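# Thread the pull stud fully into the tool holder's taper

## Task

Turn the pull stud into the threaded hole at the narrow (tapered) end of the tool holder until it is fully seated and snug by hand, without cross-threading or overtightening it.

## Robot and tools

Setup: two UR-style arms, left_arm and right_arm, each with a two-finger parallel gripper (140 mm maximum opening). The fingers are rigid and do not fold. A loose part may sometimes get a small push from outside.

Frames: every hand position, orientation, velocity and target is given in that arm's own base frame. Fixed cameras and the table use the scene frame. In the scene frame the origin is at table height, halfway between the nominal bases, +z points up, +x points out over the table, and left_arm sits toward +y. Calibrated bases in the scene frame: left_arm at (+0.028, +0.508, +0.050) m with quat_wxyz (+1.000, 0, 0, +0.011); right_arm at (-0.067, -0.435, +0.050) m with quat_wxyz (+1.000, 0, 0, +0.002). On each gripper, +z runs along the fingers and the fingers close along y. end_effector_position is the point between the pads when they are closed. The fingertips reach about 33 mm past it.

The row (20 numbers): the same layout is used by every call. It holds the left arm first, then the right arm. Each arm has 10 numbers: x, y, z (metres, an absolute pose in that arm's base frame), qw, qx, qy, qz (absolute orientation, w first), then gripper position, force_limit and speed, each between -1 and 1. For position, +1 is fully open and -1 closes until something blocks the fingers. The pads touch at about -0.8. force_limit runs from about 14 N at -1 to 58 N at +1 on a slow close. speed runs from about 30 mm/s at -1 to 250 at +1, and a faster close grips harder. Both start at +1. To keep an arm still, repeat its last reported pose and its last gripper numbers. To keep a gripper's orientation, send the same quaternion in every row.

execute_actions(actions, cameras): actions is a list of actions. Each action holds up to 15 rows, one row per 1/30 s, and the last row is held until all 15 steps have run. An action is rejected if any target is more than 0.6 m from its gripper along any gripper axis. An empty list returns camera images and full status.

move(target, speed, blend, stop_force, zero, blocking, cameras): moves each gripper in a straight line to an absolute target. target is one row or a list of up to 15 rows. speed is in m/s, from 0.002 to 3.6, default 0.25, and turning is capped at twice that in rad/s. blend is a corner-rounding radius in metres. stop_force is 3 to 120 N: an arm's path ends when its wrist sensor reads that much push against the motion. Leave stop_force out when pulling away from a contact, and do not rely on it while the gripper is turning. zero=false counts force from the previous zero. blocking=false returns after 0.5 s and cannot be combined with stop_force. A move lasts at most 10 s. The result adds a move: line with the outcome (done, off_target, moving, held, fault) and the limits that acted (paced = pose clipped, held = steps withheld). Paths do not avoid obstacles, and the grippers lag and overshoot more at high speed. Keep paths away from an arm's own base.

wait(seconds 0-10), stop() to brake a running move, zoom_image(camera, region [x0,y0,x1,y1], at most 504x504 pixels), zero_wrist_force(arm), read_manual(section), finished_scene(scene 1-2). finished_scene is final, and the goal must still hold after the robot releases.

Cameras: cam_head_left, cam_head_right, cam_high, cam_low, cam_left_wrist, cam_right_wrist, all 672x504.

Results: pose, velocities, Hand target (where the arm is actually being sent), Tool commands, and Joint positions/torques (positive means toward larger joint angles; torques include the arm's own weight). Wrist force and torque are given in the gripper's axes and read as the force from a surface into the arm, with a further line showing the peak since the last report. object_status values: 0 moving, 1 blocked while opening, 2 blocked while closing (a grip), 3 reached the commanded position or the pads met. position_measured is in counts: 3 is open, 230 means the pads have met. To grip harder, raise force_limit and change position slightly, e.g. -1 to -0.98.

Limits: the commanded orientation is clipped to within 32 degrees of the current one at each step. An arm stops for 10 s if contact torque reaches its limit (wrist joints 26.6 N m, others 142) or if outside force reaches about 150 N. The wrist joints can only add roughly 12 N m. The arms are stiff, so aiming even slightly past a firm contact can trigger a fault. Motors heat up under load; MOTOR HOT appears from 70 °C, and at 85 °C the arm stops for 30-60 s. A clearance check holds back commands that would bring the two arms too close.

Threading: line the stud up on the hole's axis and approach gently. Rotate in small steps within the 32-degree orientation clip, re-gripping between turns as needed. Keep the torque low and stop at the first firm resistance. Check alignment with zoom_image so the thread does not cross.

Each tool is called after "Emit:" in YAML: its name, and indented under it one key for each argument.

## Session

Emit:
execute_actions:
  actions: []

Emit:
zoom_image:
  camera: "cam_head_left"
  region: [200, 170, 400, 270]

Emit:
zoom_image:
  camera: "cam_low"
  region: [430, 220, 570, 340]

Scene clock: 0.00 s.
left_arm: end_effector_position=(+0.1357, +0.0020, +0.3243) position_measured=3 object_status=3 end_effector_quat_wxyz=(+0.678, -0.075, -0.663, +0.310) | right_arm: end_effector_position=(+0.3914, +0.1795, +0.1970) position_measured=3 object_status=3 end_effector_quat_wxyz=(+0.063, +0.860, +0.288, +0.417)
Joint positions: left_arm=[-0.083 -1.361 1.865 -0.383 -1.967 0.588] | right_arm=[0.033 -2.196 2.688 -2.928 -1.464 2.578]
Joint velocities: within noise
Joint torques (N m): no reading
Wrist force (N): no reading
Wrist torque (N m): no reading
Wrist force, peak (N): no reading
Hand target: left_arm +0.1357, +0.0020, +0.3243; +0.678, -0.075, -0.663, +0.310 | right_arm +0.3914, +0.1795, +0.1970; +0.063, +0.860, +0.288, +0.417
Tool commands: left_gripper/position=+1.0 left_gripper/force_limit=+1.0 left_gripper/speed=+1.0 right_gripper/position=+1.0 right_gripper/force_limit=+1.0 right_gripper/speed=+1.0

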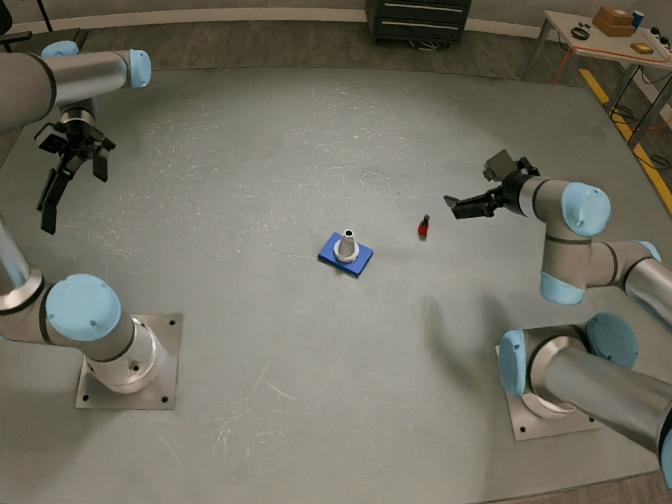

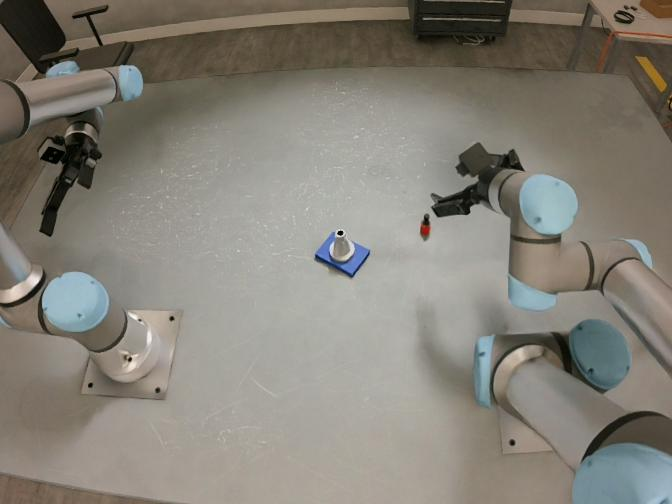

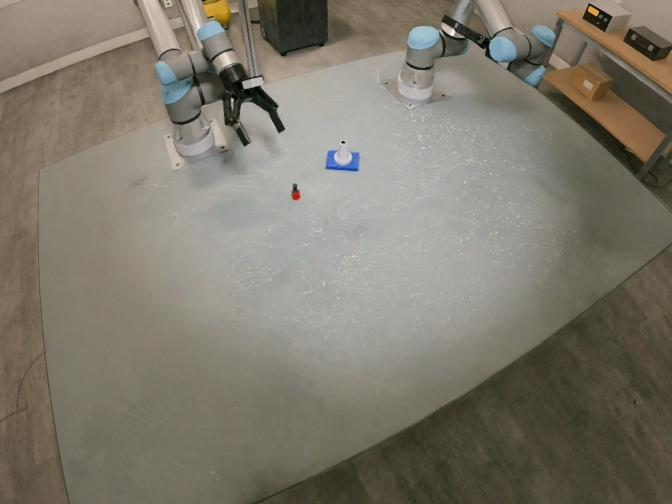

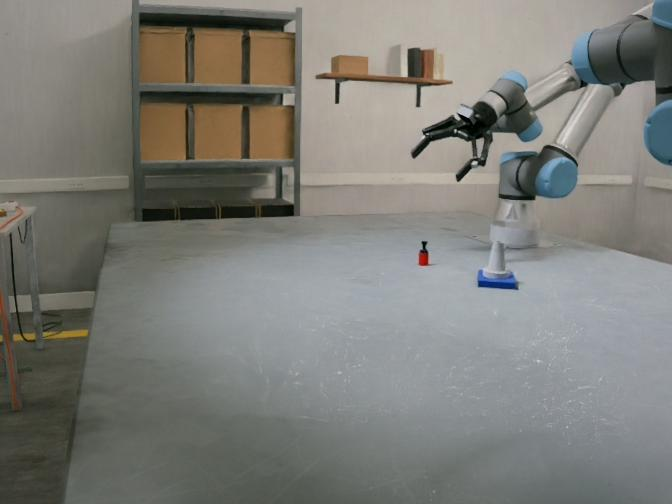

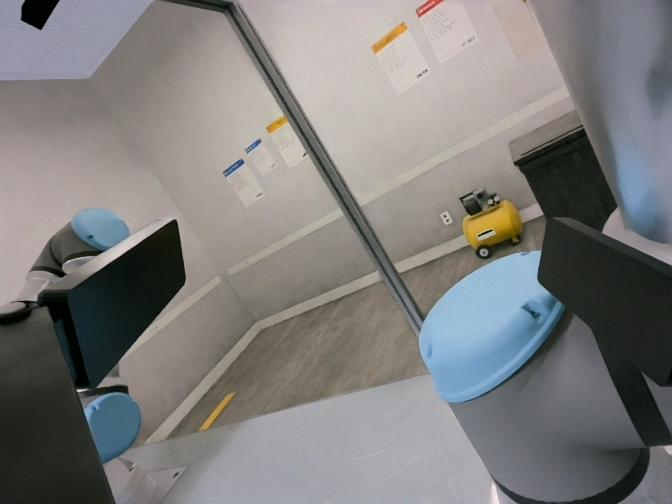

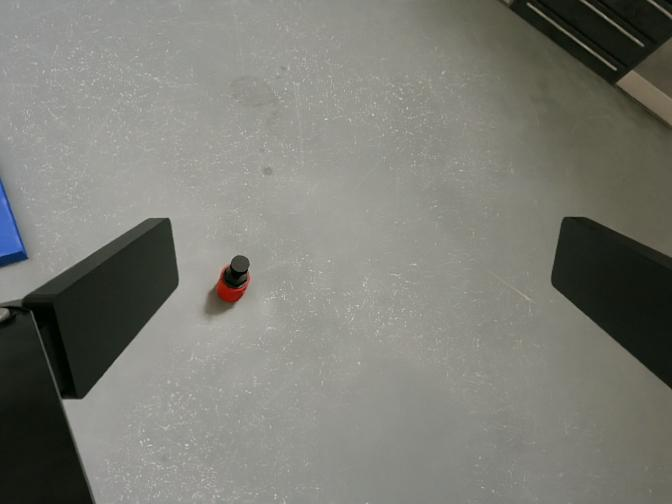

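Scaled by 2.520 from the camera's 672x504 image, which has a finer 960x720 frame.

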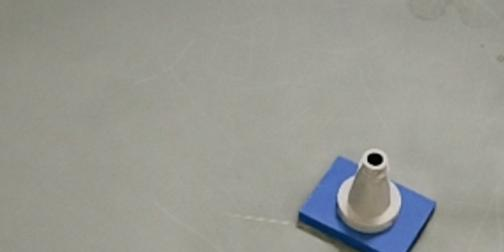

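Scaled by 3.600 from the camera's 672x504 image, which has a finer 960x720 frame.

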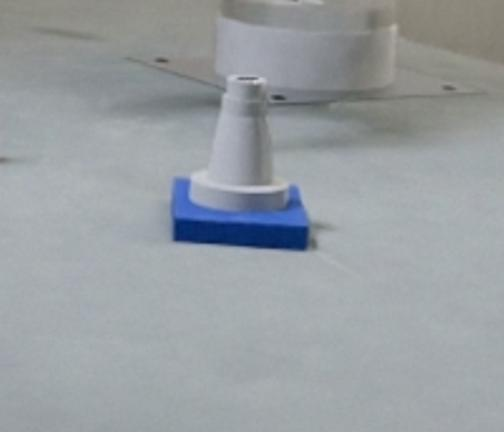

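Emit:
move:
  target:
    - [0.1357,0.0020,0.3243,0.678,-0.075,-0.663,0.310,1,1,1,0.435,0.185,0.20,0,0.9553,0.2955,0,1,1,1]
    - [0.1357,0.0020,0.3243,0.678,-0.075,-0.663,0.310,1,1,1,0.440,0.19,0.15,0,-0.1782,0.9840,0,1,1,1]
    - [0.1357,0.0020,0.3243,0.678,-0.075,-0.663,0.310,1,1,1,0.445,0.192,0.13,0,-0.9983,-0.0584,0,1,1,1]
    - [0.1357,0.0020,0.3243,0.678,-0.075,-0.663,0.310,1,1,1,0.447,0.195,0.10,0,0,-1,0,1,1,1]
  speed: [0.5,0.9,0.9,0.9]
  cameras: ["cam_right_wrist","cam_low"]

Emit:
zoom_image:
  camera: "cam_low"
  region: [380, 210, 480, 300]

Scene clock: 40.37 s.
left_arm: end_effector_position=(+0.1357, +0.0020, +0.3243) position_measured=3 object_status=3 end_effector_quat_wxyz=(+0.678, -0.075, -0.663, +0.310) | right_arm: end_effector_position=(+0.4470, +0.1950, +0.1000) position_measured=3 object_status=3 end_effector_quat_wxyz=(+0.000, +0.000, +1.000, +0.000)
Joint positions: left_arm=[-0.083 -1.361 1.865 -0.384 -1.967 0.588] | right_arm=[0.134 -1.526 1.992 -2.036 -1.571 -6.149]
Joint torques (N m): left_arm=[9.51 -35.89 -23.91 0.01 -2.09 -0.86] | right_arm=[-7.07 -20.75 -21.92 -1.64 -0.02 -0.69]
Wrist force (N): left_arm=[-0.1 0.2 -0.2] | right_arm=[-1.8 0.3 -1.2]
Wrist torque (N m): left_arm=[0.04 0.01 0.06] | right_arm=[0.09 0.13 0.25]
Wrist force, peak (N): left_arm=[-0.3 0.6 0.1] | right_arm=[-1.8 1.4 -1.6]
Hand target: left_arm +0.1357, +0.0020, +0.3243; +0.678, -0.075, -0.663, +0.310 | right_arm +0.4470, +0.1950, +0.1000; +0.000, +0.000, +1.000, +0.000
Off the commanded pose: left_arm 0.000 m, 0 deg | right_arm 0.000 m, 0 deg.
move: done
Images, in order (width x height): cam_low 672x504, cam_right_wrist 672x504.

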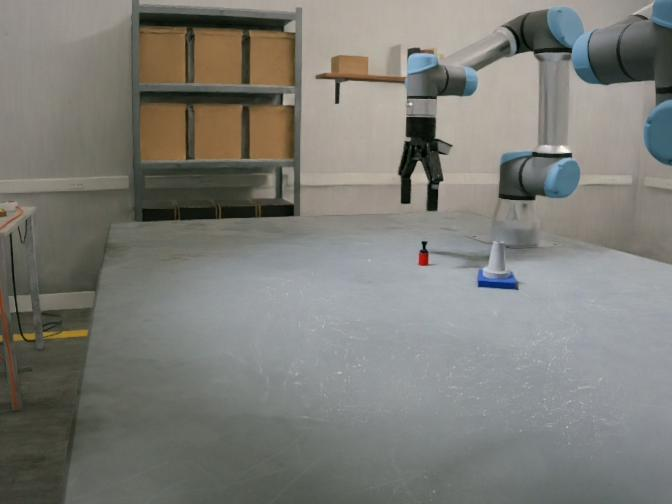

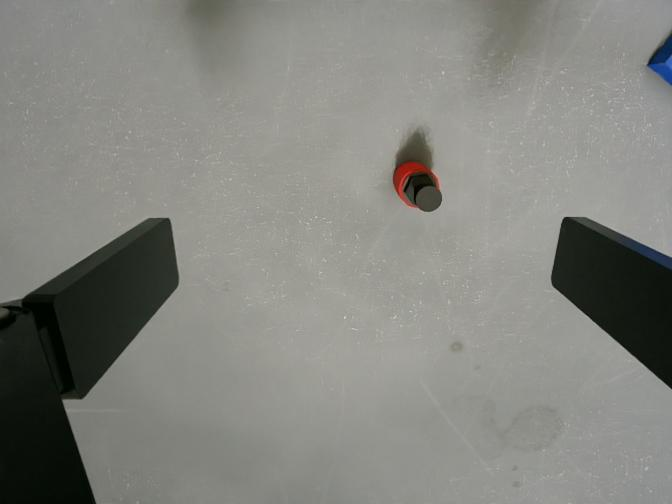

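Scaled by 5.040 from the camera's 672x504 image, which has a finer 960x720 frame.

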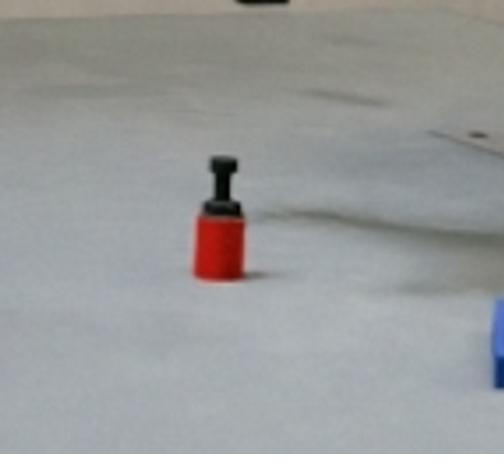

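Emit:
move:
  target: [0.1357,0.0020,0.3243,0.678,-0.075,-0.663,0.310,1,1,1,0.4439,0.2351,0.07,0,0,-1,0,-0.25,-1,0]
  speed: 0.2
  cameras: ["cam_right_wrist","cam_low"]

Emit:
zoom_image:
  camera: "cam_right_wrist"
  region: [270, 150, 430, 300]

Emit:
zoom_image:
  camera: "cam_low"
  region: [380, 210, 480, 300]

Scene clock: 49.83 s.
left_arm: end_effector_position=(+0.1357, +0.0020, +0.3243) position_measured=3 object_status=3 end_effector_quat_wxyz=(+0.678, -0.075, -0.663, +0.310) | right_arm: end_effector_position=(+0.4439, +0.2351, +0.0700) position_measured=160 object_status=0 end_effector_quat_wxyz=(+0.000, +0.000, +1.000, +0.000)
Joint positions: left_arm=[-0.083 -1.361 1.865 -0.384 -1.967 0.588] | right_arm=[0.219 -1.454 2 -2.116 -1.571 -6.065]
Joint torques (N m): left_arm=[9.75 -35.87 -24.39 0.22 -1.96 -0.2] | right_arm=[-6.48 -40.58 -31.61 -2.26 -2.1 -0.12]
Wrist force (N): left_arm=[0.0 0.2 -0.1] | right_arm=[-1.6 0.1 -1.3]
Wrist torque (N m): left_arm=[0.05 -0.01 0.06] | right_arm=[0.02 0.11 0.32]
Wrist force, peak (N): left_arm=[0.1 0.7 0.2] | right_arm=[-2.0 -0.8 -2.2]
Hand target: left_arm +0.1357, +0.0020, +0.3243; +0.678, -0.075, -0.663, +0.310 | right_arm +0.4439, +0.2351, +0.0700; +0.000, +0.000, +1.000, +0.000
Off the commanded pose: left_arm 0.000 m, 0 deg | right_arm 0.000 m, 0 deg.
move: done
Images, in order (width x height): cam_low 672x504, cam_right_wrist 672x504.

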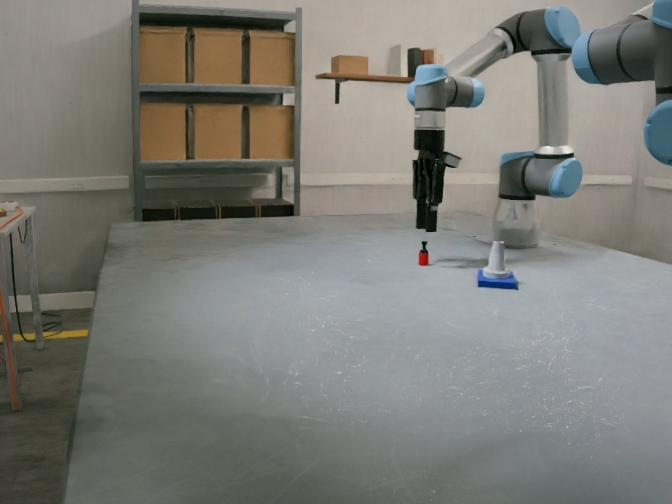

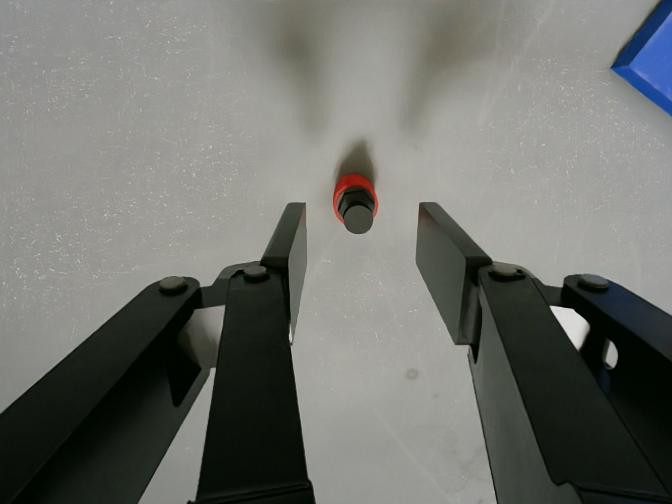

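Scaled by 3.150 from the camera's 672x504 image, which has a finer 960x720 frame.

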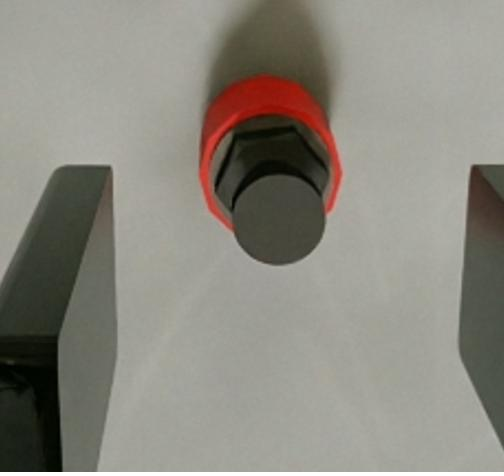

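Scaled by 5.040 from the camera's 672x504 image, which has a finer 960x720 frame.

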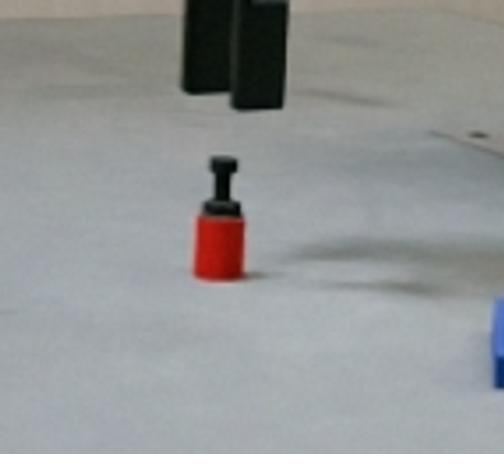

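Emit:
move:
  target: [0.1357,0.0020,0.3243,0.678,-0.075,-0.663,0.310,1,1,1,0.4435,0.2351,0.029,0,0,-1,0,-0.25,-1,0]
  speed: 0.1
  stop_force: 6
  cameras: ["cam_right_wrist","cam_low"]

Emit:
zoom_image:
  camera: "cam_right_wrist"
  region: [270, 150, 430, 300]

Emit:
zoom_image:
  camera: "cam_low"
  region: [400, 220, 450, 270]

Scene clock: 62.47 s.
left_arm: end_effector_position=(+0.1357, +0.0020, +0.3243) position_measured=3 object_status=3 end_effector_quat_wxyz=(+0.678, -0.075, -0.663, +0.310) | right_arm: end_effector_position=(+0.4435, +0.2351, +0.0290) position_measured=160 object_status=3 end_effector_quat_wxyz=(+0.000, +0.000, +1.000, +0.000)
Joint positions: left_arm=[-0.083 -1.361 1.865 -0.384 -1.967 0.588] | right_arm=[0.219 -1.394 2.055 -2.232 -1.571 -6.065]
Joint torques (N m): left_arm=[9.96 -35.58 -24.53 0.35 -2.1 0.42] | right_arm=[8.17 -40.9 -30.22 -4.36 -1 1.06]
Wrist force (N): left_arm=[-0.3 0.0 0.1] | right_arm=[-1.7 0.0 -0.7]
Wrist torque (N m): left_arm=[0.01 0.06 0.06] | right_arm=[0.07 0.16 0.35]
Wrist force, peak (N): left_arm=[-0.4 0.4 0.3] | right_arm=[-1.7 0.1 -2.6]
Hand target: left_arm +0.1357, +0.0020, +0.3243; +0.678, -0.075, -0.663, +0.310 | right_arm +0.4435, +0.2351, +0.0290; +0.000, +0.000, +1.000, +0.000
Off the commanded pose: left_arm 0.000 m, 0 deg | right_arm 0.000 m, 0 deg.
move: done
Images, in order (width x height): cam_low 672x504, cam_right_wrist 672x504.

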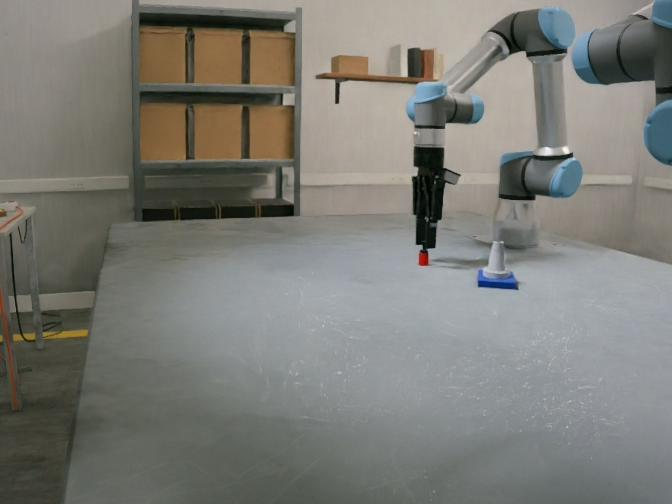

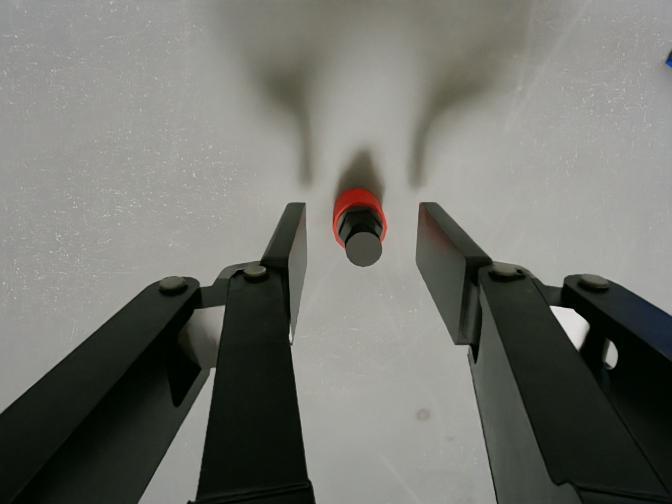

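Scaled by 3.150 from the camera's 672x504 image, which has a finer 960x720 frame.

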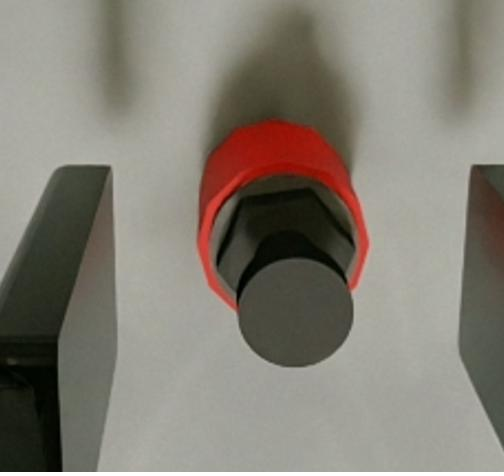

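Scaled by 10.080 from the camera's 672x504 image, which has a finer 960x720 frame.

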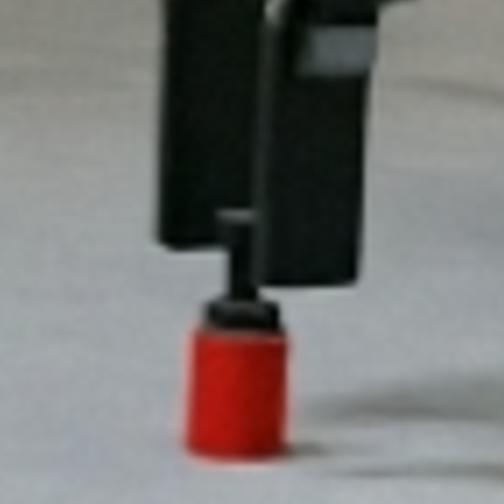

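Emit:
move:
  target: [0.1357,0.0020,0.3243,0.678,-0.075,-0.663,0.310,1,1,1,0.4435,0.2351,0.029,0,0,-1,0,-1,0.2,-1]

Emit:
move:
  target:
    - [0.1357,0.0020,0.3243,0.678,-0.075,-0.663,0.310,1,1,1,0.4435,0.2351,0.07,0,0,-1,0,-1,0.2,-1]
    - [0.1357,0.0020,0.3243,0.678,-0.075,-0.663,0.310,1,1,1,0.4435,0.2351,0.18,0,0,-1,0,-1,0.2,-1]
    - [0.1357,0.0020,0.3243,0.678,-0.075,-0.663,0.310,1,1,1,0.41,0.455,0.18,0,0,-1,0,-1,0.2,-1]
  speed: [0.06,0.3,0.35]
  cameras: ["cam_right_wrist","cam_low"]

Emit:
zoom_image:
  camera: "cam_low"
  region: [430, 180, 540, 300]

Emit:
zoom_image:
  camera: "cam_right_wrist"
  region: [210, 50, 430, 270]

Scene clock: 81.47 s.
left_arm: end_effector_position=(+0.1357, +0.0020, +0.3243) position_measured=3 object_status=3 end_effector_quat_wxyz=(+0.678, -0.075, -0.663, +0.310) | right_arm: end_effector_position=(+0.4435, +0.2351, +0.0290) position_measured=212 object_status=0 end_effector_quat_wxyz=(+0.000, +0.000, +1.000, +0.000)
Joint positions: left_arm=[-0.083 -1.361 1.865 -0.384 -1.967 0.588] | right_arm=[0.219 -1.394 2.055 -2.232 -1.571 -6.065]
Joint torques (N m): left_arm=[9.5 -35.21 -23.86 0.52 -2.02 1.01] | right_arm=[7.97 -38.49 -28.45 -3.98 1.47 0.98]
Wrist force (N): left_arm=[0.0 0.3 -0.1] | right_arm=[-0.6 -0.3 -5.9]
Wrist torque (N m): left_arm=[0.06 0.01 0.05] | right_arm=[0.10 0.12 0.35]
Wrist force, peak (N): left_arm=[0.0 0.6 -0.2] | right_arm=[-0.6 -0.3 -5.9]
Hand target: left_arm +0.1357, +0.0020, +0.3243; +0.678, -0.075, -0.663, +0.310 | right_arm +0.4435, +0.2351, +0.0290; +0.000, +0.000, +1.000, +0.000
Off the commanded pose: left_arm 0.000 m, 0 deg | right_arm 0.000 m, 0 deg.
move: done

Scene clock: 84.30 s.
left_arm: end_effector_position=(+0.1357, +0.0020, +0.3243) position_measured=3 object_status=3 end_effector_quat_wxyz=(+0.678, -0.075, -0.663, +0.310) | right_arm: end_effector_position=(+0.4100, +0.4549, +0.1799) position_measured=212 object_status=2 end_effector_quat_wxyz=(+0.000, +0.000, +1.000, +0.000)
Joint positions: left_arm=[-0.083 -1.361 1.865 -0.384 -1.967 0.588] | right_arm=[0.618 -1.299 1.506 -1.778 -1.571 -5.665]
Joint torques (N m): left_arm=[9.87 -35.6 -24.52 0.78 -2.12 1.62] | right_arm=[6.67 -38.63 -31.42 -4.21 1.3 0.61]
Wrist force (N): left_arm=[-0.2 0.3 0.1] | right_arm=[-1.4 0.3 0.0]
Wrist torque (N m): left_arm=[0.06 0.03 0.06] | right_arm=[0.11 0.09 0.36]
Wrist force, peak (N): left_arm=[-0.3 0.5 -0.3] | right_arm=[-1.2 0.5 -4.4]
Hand target: left_arm +0.1357, +0.0020, +0.3243; +0.678, -0.075, -0.663, +0.310 | right_arm +0.4100, +0.4550, +0.1800; +0.000, +0.000, +1.000, +0.000
Off the commanded pose: left_arm 0.000 m, 0 deg | right_arm 0.000 m, 0 deg.
move: done
Images, in order (width x height): cam_low 672x504, cam_right_wrist 672x504.

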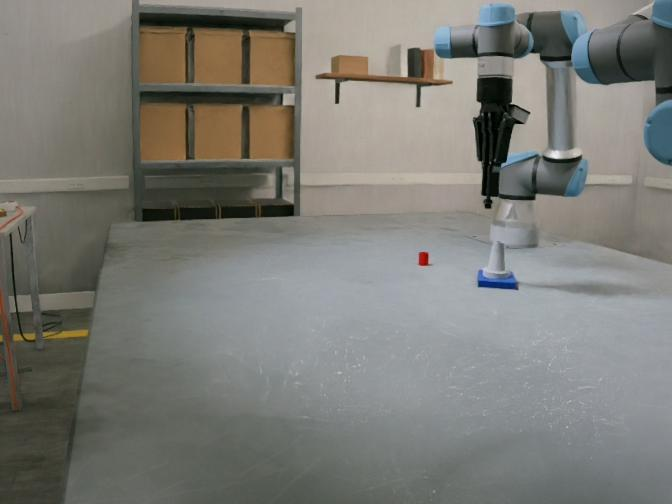

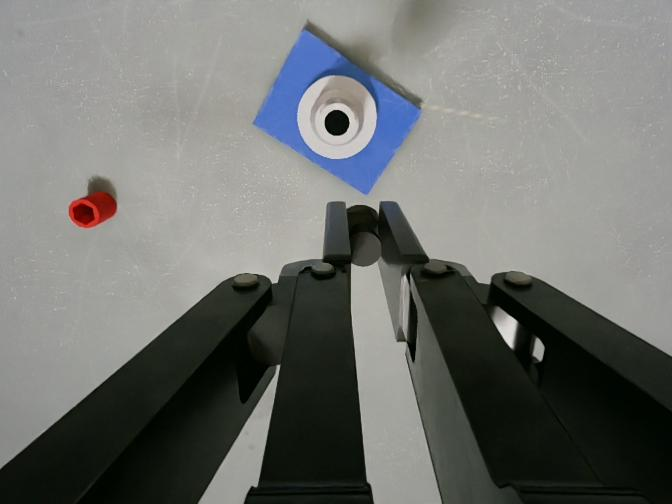

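Scaled by 4.200 from the camera's 672x504 image, which has a finer 960x720 frame.

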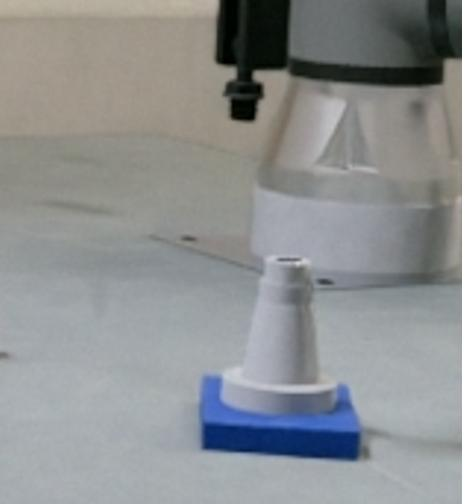

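Scaled by 2.291 from the camera's 672x504 image, which has a finer 960x720 frame.

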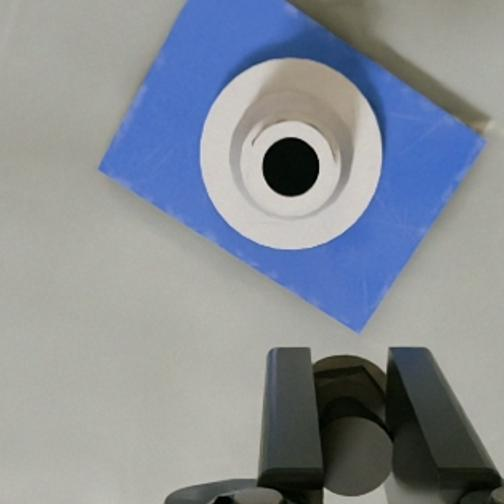

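Emit:
move:
  target: [0.1357,0.0020,0.3243,0.678,-0.075,-0.663,0.310,1,1,1,0.3524,0.3947,0.16,0,0,-1,0,-1,0.2,-1]
  speed: 0.3
  cameras: ["cam_right_wrist"]

Emit:
zoom_image:
  camera: "cam_right_wrist"
  region: [330, 150, 530, 300]

Scene clock: 92.53 s.
left_arm: end_effector_position=(+0.1357, +0.0020, +0.3243) position_measured=3 object_status=3 end_effector_quat_wxyz=(+0.678, -0.075, -0.663, +0.310) | right_arm: end_effector_position=(+0.3525, +0.3947, +0.1601) position_measured=212 object_status=2 end_effector_quat_wxyz=(+0.000, +0.000, +1.000, +0.000)
Joint positions: left_arm=[-0.083 -1.361 1.865 -0.384 -1.967 0.588] | right_arm=[0.587 -1.483 1.78 -1.868 -1.571 -5.696]
Joint torques (N m): left_arm=[10.46 -35.35 -24.06 0.8 -2.08 1.65] | right_arm=[8.26 -27.32 -18.3 -1.6 1.53 1.47]
Wrist force (N): left_arm=[0.0 0.2 0.0] | right_arm=[-1.5 0.4 -0.5]
Wrist torque (N m): left_arm=[0.04 -0.01 0.07] | right_arm=[0.10 0.09 0.34]
Wrist force, peak (N): left_arm=[0.2 0.6 0.0] | right_arm=[-3.8 1.8 -1.0]
Hand target: left_arm +0.1357, +0.0020, +0.3243; +0.678, -0.075, -0.663, +0.310 | right_arm +0.3524, +0.3947, +0.1600; +0.000, +0.000, +1.000, +0.000
Off the commanded pose: left_arm 0.000 m, 0 deg | right_arm 0.000 m, 0 deg.
move: done
Images, in order (width x height): cam_right_wrist 672x504.

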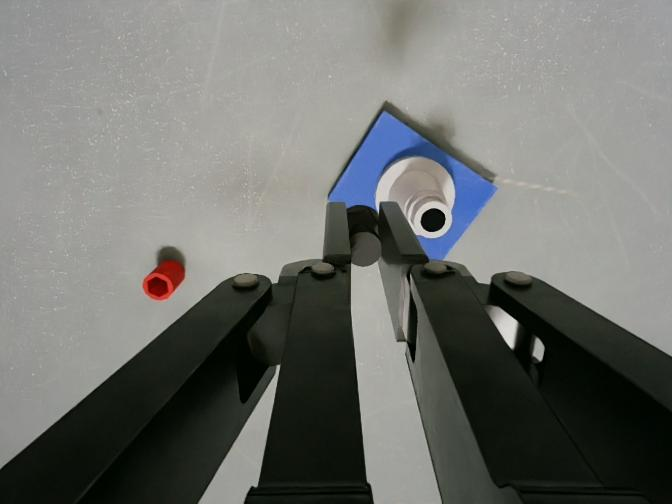

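Scaled by 2.520 from the camera's 672x504 image, which has a finer 960x720 frame.

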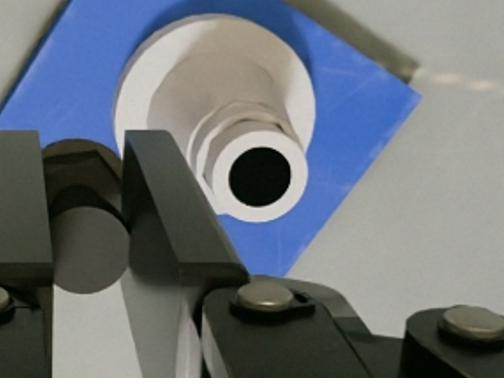

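Emit:
move:
  target:
    - [0.1357,0.0020,0.3243,0.678,-0.075,-0.663,0.310,1,1,1,0.3694,0.4446,0.16,0,0,-1,0,-1,0.2,-1]
    - [0.1357,0.0020,0.3243,0.678,-0.075,-0.663,0.310,1,1,1,0.3694,0.4446,0.118,0,0,-1,0,-1,0.2,-1]
  speed: [0.3,0.1]
  cameras: ["cam_right_wrist","cam_low","cam_high","cam_head_left"]

Emit:
zoom_image:
  camera: "cam_low"
  region: [450, 210, 550, 310]

Emit:
zoom_image:
  camera: "cam_high"
  region: [300, 100, 390, 180]

Emit:
zoom_image:
  camera: "cam_head_left"
  region: [300, 180, 400, 280]

Emit:
zoom_image:
  camera: "cam_right_wrist"
  region: [270, 150, 430, 300]

Scene clock: 122.13 s.
left_arm: end_effector_position=(+0.1357, +0.0020, +0.3243) position_measured=3 object_status=3 end_effector_quat_wxyz=(+0.678, -0.075, -0.663, +0.310) | right_arm: end_effector_position=(+0.3694, +0.4446, +0.1179) position_measured=212 object_status=2 end_effector_quat_wxyz=(+0.000, +0.000, +1.000, +0.000)
Joint positions: left_arm=[-0.083 -1.361 1.865 -0.384 -1.967 0.588] | right_arm=[0.645 -1.336 1.719 -1.954 -1.571 -5.638]
Joint torques (N m): left_arm=[9.41 -35.3 -23.91 0.82 -2.11 1.56] | right_arm=[-9.42 -47.03 -31.41 -2.34 -0.89 -1.31]
Wrist force (N): left_arm=[-0.2 0.3 -0.1] | right_arm=[-1.3 0.3 -1.0]
Wrist torque (N m): left_arm=[0.07 0.04 0.06] | right_arm=[0.12 0.02 0.25]
Wrist force, peak (N): left_arm=[-0.2 0.6 0.0] | right_arm=[-1.2 0.2 -2.3]
Hand target: left_arm +0.1357, +0.0020, +0.3243; +0.678, -0.075, -0.663, +0.310 | right_arm +0.3694, +0.4446, +0.1180; +0.000, +0.000, +1.000, +0.000
Off the commanded pose: left_arm 0.000 m, 0 deg | right_arm 0.000 m, 0 deg.
move: done
Images, in order (width x height): cam_head_left 672x504, cam_high 672x504, cam_low 672x504, cam_right_wrist 672x504.

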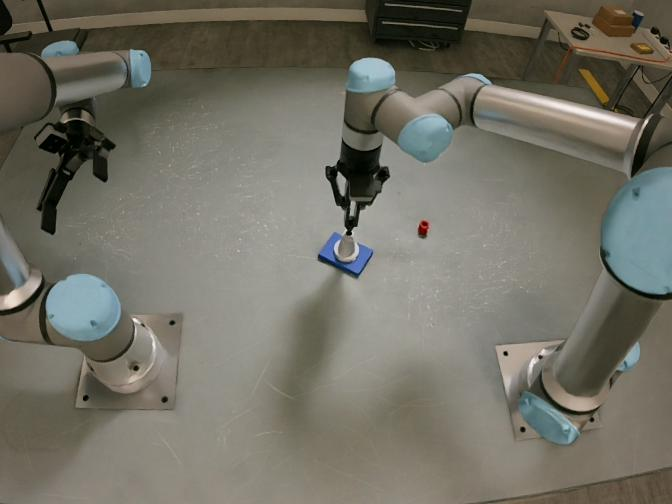

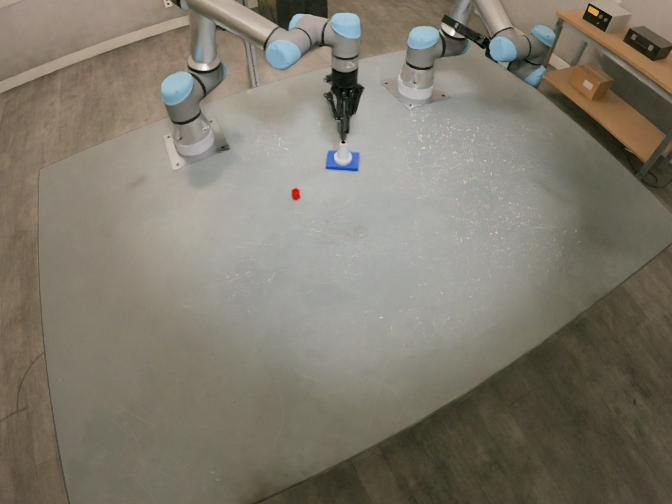

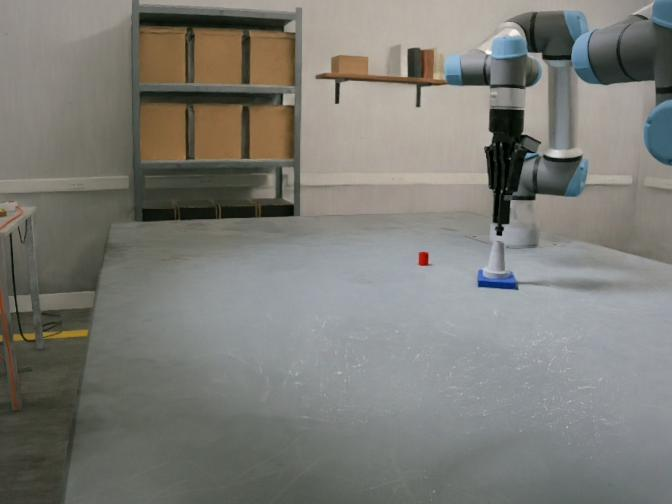

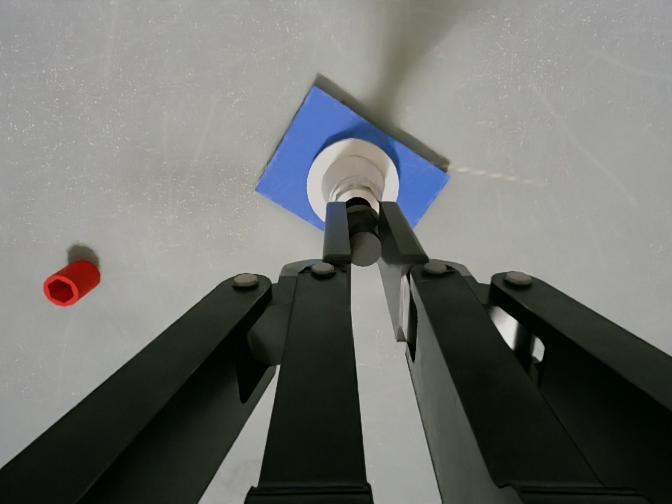

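Scaled by 5.040 from the camera's 672x504 image, which has a finer 960x720 frame.

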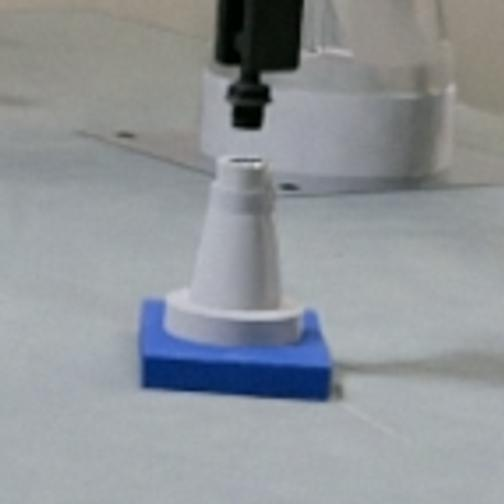

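Scaled by 5.600 from the camera's 672x504 image, which has a finer 960x720 frame.

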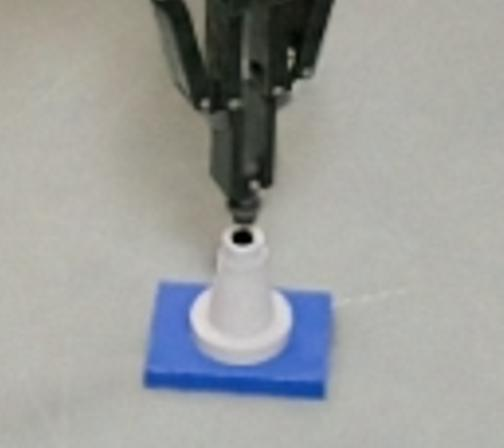

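Scaled by 5.040 from the camera's 672x504 image, which has a finer 960x720 frame.

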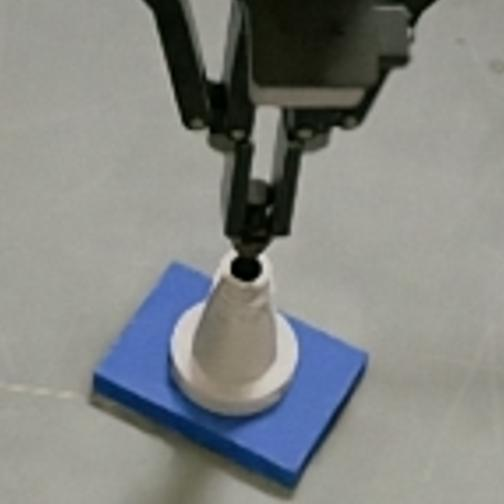

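Scaled by 3.150 from the camera's 672x504 image, which has a finer 960x720 frame.

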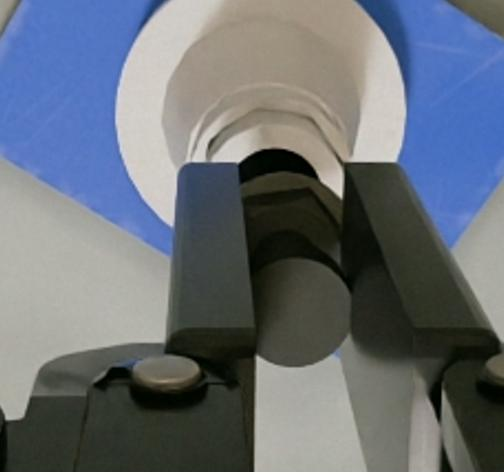

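Emit:
move:
  target: [0.1357,0.0020,0.3243,0.678,-0.075,-0.663,0.310,1,1,1,0.3694,0.4446,0.095,0,0,-1,0,-1,0.2,-1]
  speed: 0.01
  stop_force: 4
  cameras: ["cam_low","cam_head_left"]

Emit:
zoom_image:
  camera: "cam_low"
  region: [470, 220, 520, 270]

Emit:
zoom_image:
  camera: "cam_head_left"
  region: [325, 205, 375, 255]

Scene clock: 134.03 s.
left_arm: end_effector_position=(+0.1357, +0.0020, +0.3243) position_measured=3 object_status=3 end_effector_quat_wxyz=(+0.678, -0.075, -0.663, +0.310) | right_arm: end_effector_position=(+0.3694, +0.4446, +0.1007) position_measured=212 object_status=2 end_effector_quat_wxyz=(+0.000, +0.000, +1.000, +0.000)
Joint positions: left_arm=[-0.083 -1.361 1.865 -0.384 -1.967 0.588] | right_arm=[0.645 -1.319 1.746 -1.997 -1.571 -5.638]
Joint torques (N m): left_arm=[9.51 -35.98 -24.69 1.2 -2.08 1.61] | right_arm=[-3.98 -45.29 -31.21 -1.83 1.47 0.02]
Wrist force (N): left_arm=[0.0 0.0 0.0] | right_arm=[-1.5 -1.2 -4.6]
Wrist torque (N m): left_arm=[0.00 0.00 0.06] | right_arm=[0.23 0.07 0.25]
Wrist force, peak (N): left_arm=[0.1 0.6 -0.4] | right_arm=[-0.3 -3.6 -17.8]
Hand target: left_arm +0.1357, +0.0020, +0.3243; +0.678, -0.075, -0.663, +0.310 | right_arm +0.3694, +0.4446, +0.1007; +0.000, +0.000, +1.000, +0.000
Off the commanded pose: left_arm 0.000 m, 0 deg | right_arm 0.006 m, 0 deg.
move: contact (right_arm)
Images, in order (width x height): cam_head_left 672x504, cam_low 672x504.

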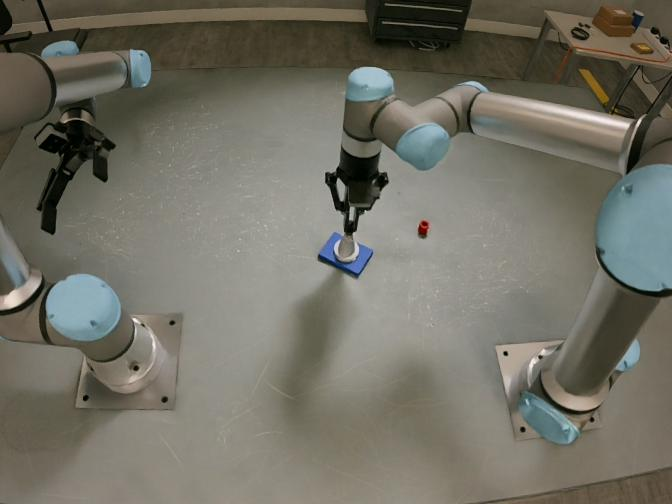

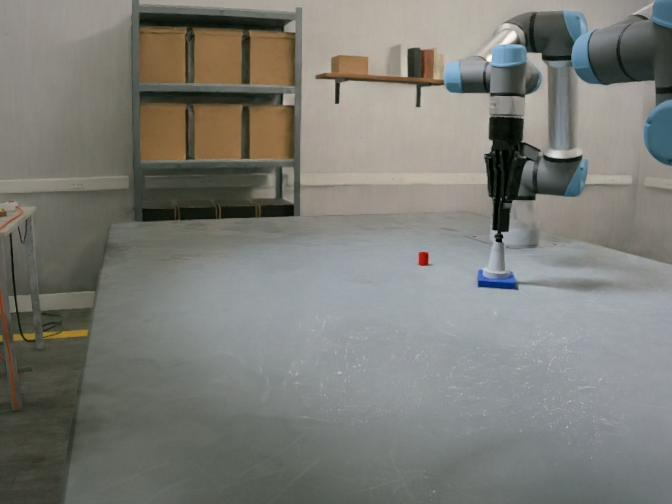

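Scaled by 10.080 from the camera's 672x504 image, which has a finer 960x720 frame.

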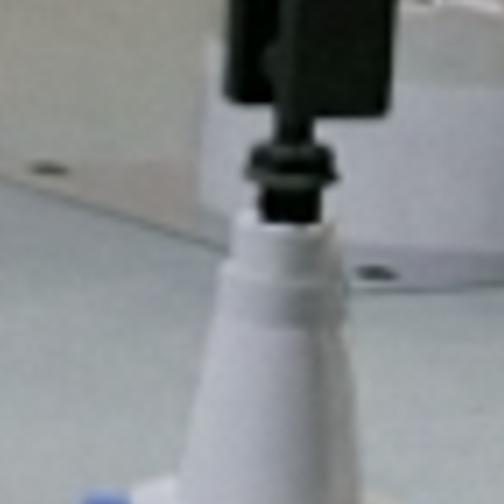

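Scaled by 10.080 from the camera's 672x504 image, which has a finer 960x720 frame.

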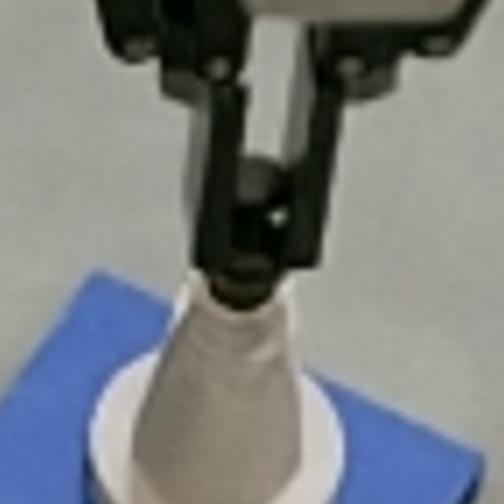

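Emit:
move:
  target: [0.1357,0.0020,0.3243,0.678,-0.075,-0.663,0.310,1,1,1,0.3694,0.4446,0.1002,0,-0.9320,-0.3624,0,-1,0.2,-1]
  speed: 0.5

Emit:
move:
  target: [0.1357,0.0020,0.3243,0.678,-0.075,-0.663,0.310,1,1,1,0.3694,0.4446,0.0999,0,-0.6757,0.7372,0,-1,0.2,-1]
  speed: 0.5

Scene clock: 144.50 s.
left_arm: end_effector_position=(+0.1357, +0.0020, +0.3243) position_measured=3 object_status=3 end_effector_quat_wxyz=(+0.678, -0.075, -0.663, +0.310) | right_arm: end_effector_position=(+0.3694, +0.4446, +0.1002) position_measured=212 object_status=2 end_effector_quat_wxyz=(+0.000, +0.932, +0.362, +0.000)
Joint positions: left_arm=[-0.083 -1.361 1.865 -0.384 -1.967 0.588] | right_arm=[0.645 -1.319 1.747 -1.999 -1.571 -3.239]
Joint torques (N m): left_arm=[9.84 -35.58 -23.71 1.51 -1.95 1.52] | right_arm=[10.05 -18.05 -30.68 -0.32 -0.15 0.63]
Wrist force (N): left_arm=[0.2 0.4 -0.1] | right_arm=[-1.7 1.9 -8.4]
Wrist torque (N m): left_arm=[0.09 -0.04 0.06] | right_arm=[-0.02 0.22 0.34]
Wrist force, peak (N): left_arm=[-0.4 0.5 0.1] | right_arm=[0.2 9.6 -10.2]
Hand target: left_arm +0.1357, +0.0020, +0.3243; +0.678, -0.075, -0.663, +0.310 | right_arm +0.3694, +0.4446, +0.1002; +0.000, +0.932, +0.362, +0.000
Off the commanded pose: left_arm 0.000 m, 0 deg | right_arm 0.000 m, 0 deg.
move: done

Scene clock: 147.47 s.
left_arm: end_effector_position=(+0.1357, +0.0020, +0.3243) position_measured=3 object_status=3 end_effector_quat_wxyz=(+0.678, -0.075, -0.663, +0.310) | right_arm: end_effector_position=(+0.3694, +0.4446, +0.0999) position_measured=212 object_status=2 end_effector_quat_wxyz=(+0.000, +0.676, -0.737, +0.000)
Joint positions: left_arm=[-0.083 -1.361 1.865 -0.384 -1.967 0.588] | right_arm=[0.645 -1.319 1.747 -2 -1.571 -0.839]
Joint torques (N m): left_arm=[10.21 -34.92 -24.33 1.45 -2.06 1.51] | right_arm=[10.15 -15.47 -24.41 1.89 0.25 0.91]
Wrist force (N): left_arm=[-0.1 0.2 -0.4] | right_arm=[-4.1 -5.1 -13.4]
Wrist torque (N m): left_arm=[0.05 0.02 0.06] | right_arm=[0.46 -0.01 0.32]
Wrist force, peak (N): left_arm=[0.3 0.6 0.3] | right_arm=[-5.8 -4.8 -16.0]
Hand target: left_arm +0.1357, +0.0020, +0.3243; +0.678, -0.075, -0.663, +0.310 | right_arm +0.3694, +0.4446, +0.0999; +0.000, +0.676, -0.737, +0.000
Off the commanded pose: left_arm 0.000 m, 0 deg | right_arm 0.000 m, 0 deg.
move: done

Emit:
move:
  target: [0.1357,0.0020,0.3243,0.678,-0.075,-0.663,0.310,1,1,1,0.3696,0.4447,0.0995,0,0.4425,0.8968,0,-1,0.2,-1]
  speed: 0.5

Emit:
move:
  target: [0.1357,0.0020,0.3243,0.678,-0.075,-0.663,0.310,1,1,1,0.3696,0.4447,0.0990,0,0.9962,-0.0875,0,-1,0.2,-1]
  speed: 0.5

Scene clock: 159.53 s.
left_arm: end_effector_position=(+0.1357, +0.0020, +0.3243) position_measured=3 object_status=3 end_effector_quat_wxyz=(+0.678, -0.075, -0.663, +0.310) | right_arm: end_effector_position=(+0.3696, +0.4447, +0.0995) position_measured=212 object_status=2 end_effector_quat_wxyz=(+0.000, +0.442, +0.897, +0.000)
Joint positions: left_arm=[-0.083 -1.361 1.865 -0.384 -1.967 0.588] | right_arm=[0.645 -1.318 1.747 -2 -1.571 1.561]
Joint torques (N m): left_arm=[9.41 -35.15 -24.27 1.63 -2.13 1.62] | right_arm=[9.62 -18.49 -25.06 2.45 -0.06 0.54]
Wrist force (N): left_arm=[0.0 0.0 0.0] | right_arm=[-2.2 8.4 -8.8]
Wrist torque (N m): left_arm=[0.00 0.00 0.06] | right_arm=[-0.34 0.09 0.33]
Wrist force, peak (N): left_arm=[0.3 0.6 -0.2] | right_arm=[-4.7 5.0 -21.5]
Hand target: left_arm +0.1357, +0.0020, +0.3243; +0.678, -0.075, -0.663, +0.310 | right_arm +0.3696, +0.4447, +0.0995; +0.000, +0.442, +0.897, +0.000
Off the commanded pose: left_arm 0.000 m, 0 deg | right_arm 0.000 m, 0 deg.
move: done

Scene clock: 162.53 s.
left_arm: end_effector_position=(+0.1357, +0.0020, +0.3243) position_measured=3 object_status=3 end_effector_quat_wxyz=(+0.678, -0.075, -0.663, +0.310) | right_arm: end_effector_position=(+0.3696, +0.4447, +0.0990) position_measured=212 object_status=2 end_effector_quat_wxyz=(+0.000, +0.996, -0.087, +0.000)
Joint positions: left_arm=[-0.083 -1.361 1.865 -0.384 -1.967 0.588] | right_arm=[0.645 -1.317 1.748 -2.002 -1.571 3.961]
Joint torques (N m): left_arm=[9.3 -35.12 -24.22 1.78 -2.06 1.42] | right_arm=[5.8 -17.72 -27.1 1.07 -2.43 0.77]
Wrist force (N): left_arm=[-0.1 0.0 -0.1] | right_arm=[-2.8 -6.8 -8.5]
Wrist torque (N m): left_arm=[0.01 0.02 0.05] | right_arm=[0.41 0.19 0.30]
Wrist force, peak (N): left_arm=[0.6 0.4 -0.2] | right_arm=[-1.3 9.4 -11.1]
Hand target: left_arm +0.1357, +0.0020, +0.3243; +0.678, -0.075, -0.663, +0.310 | right_arm +0.3696, +0.4447, +0.0990; +0.000, +0.996, -0.087, +0.000
Off the commanded pose: left_arm 0.000 m, 0 deg | right_arm 0.000 m, 0 deg.
move: done


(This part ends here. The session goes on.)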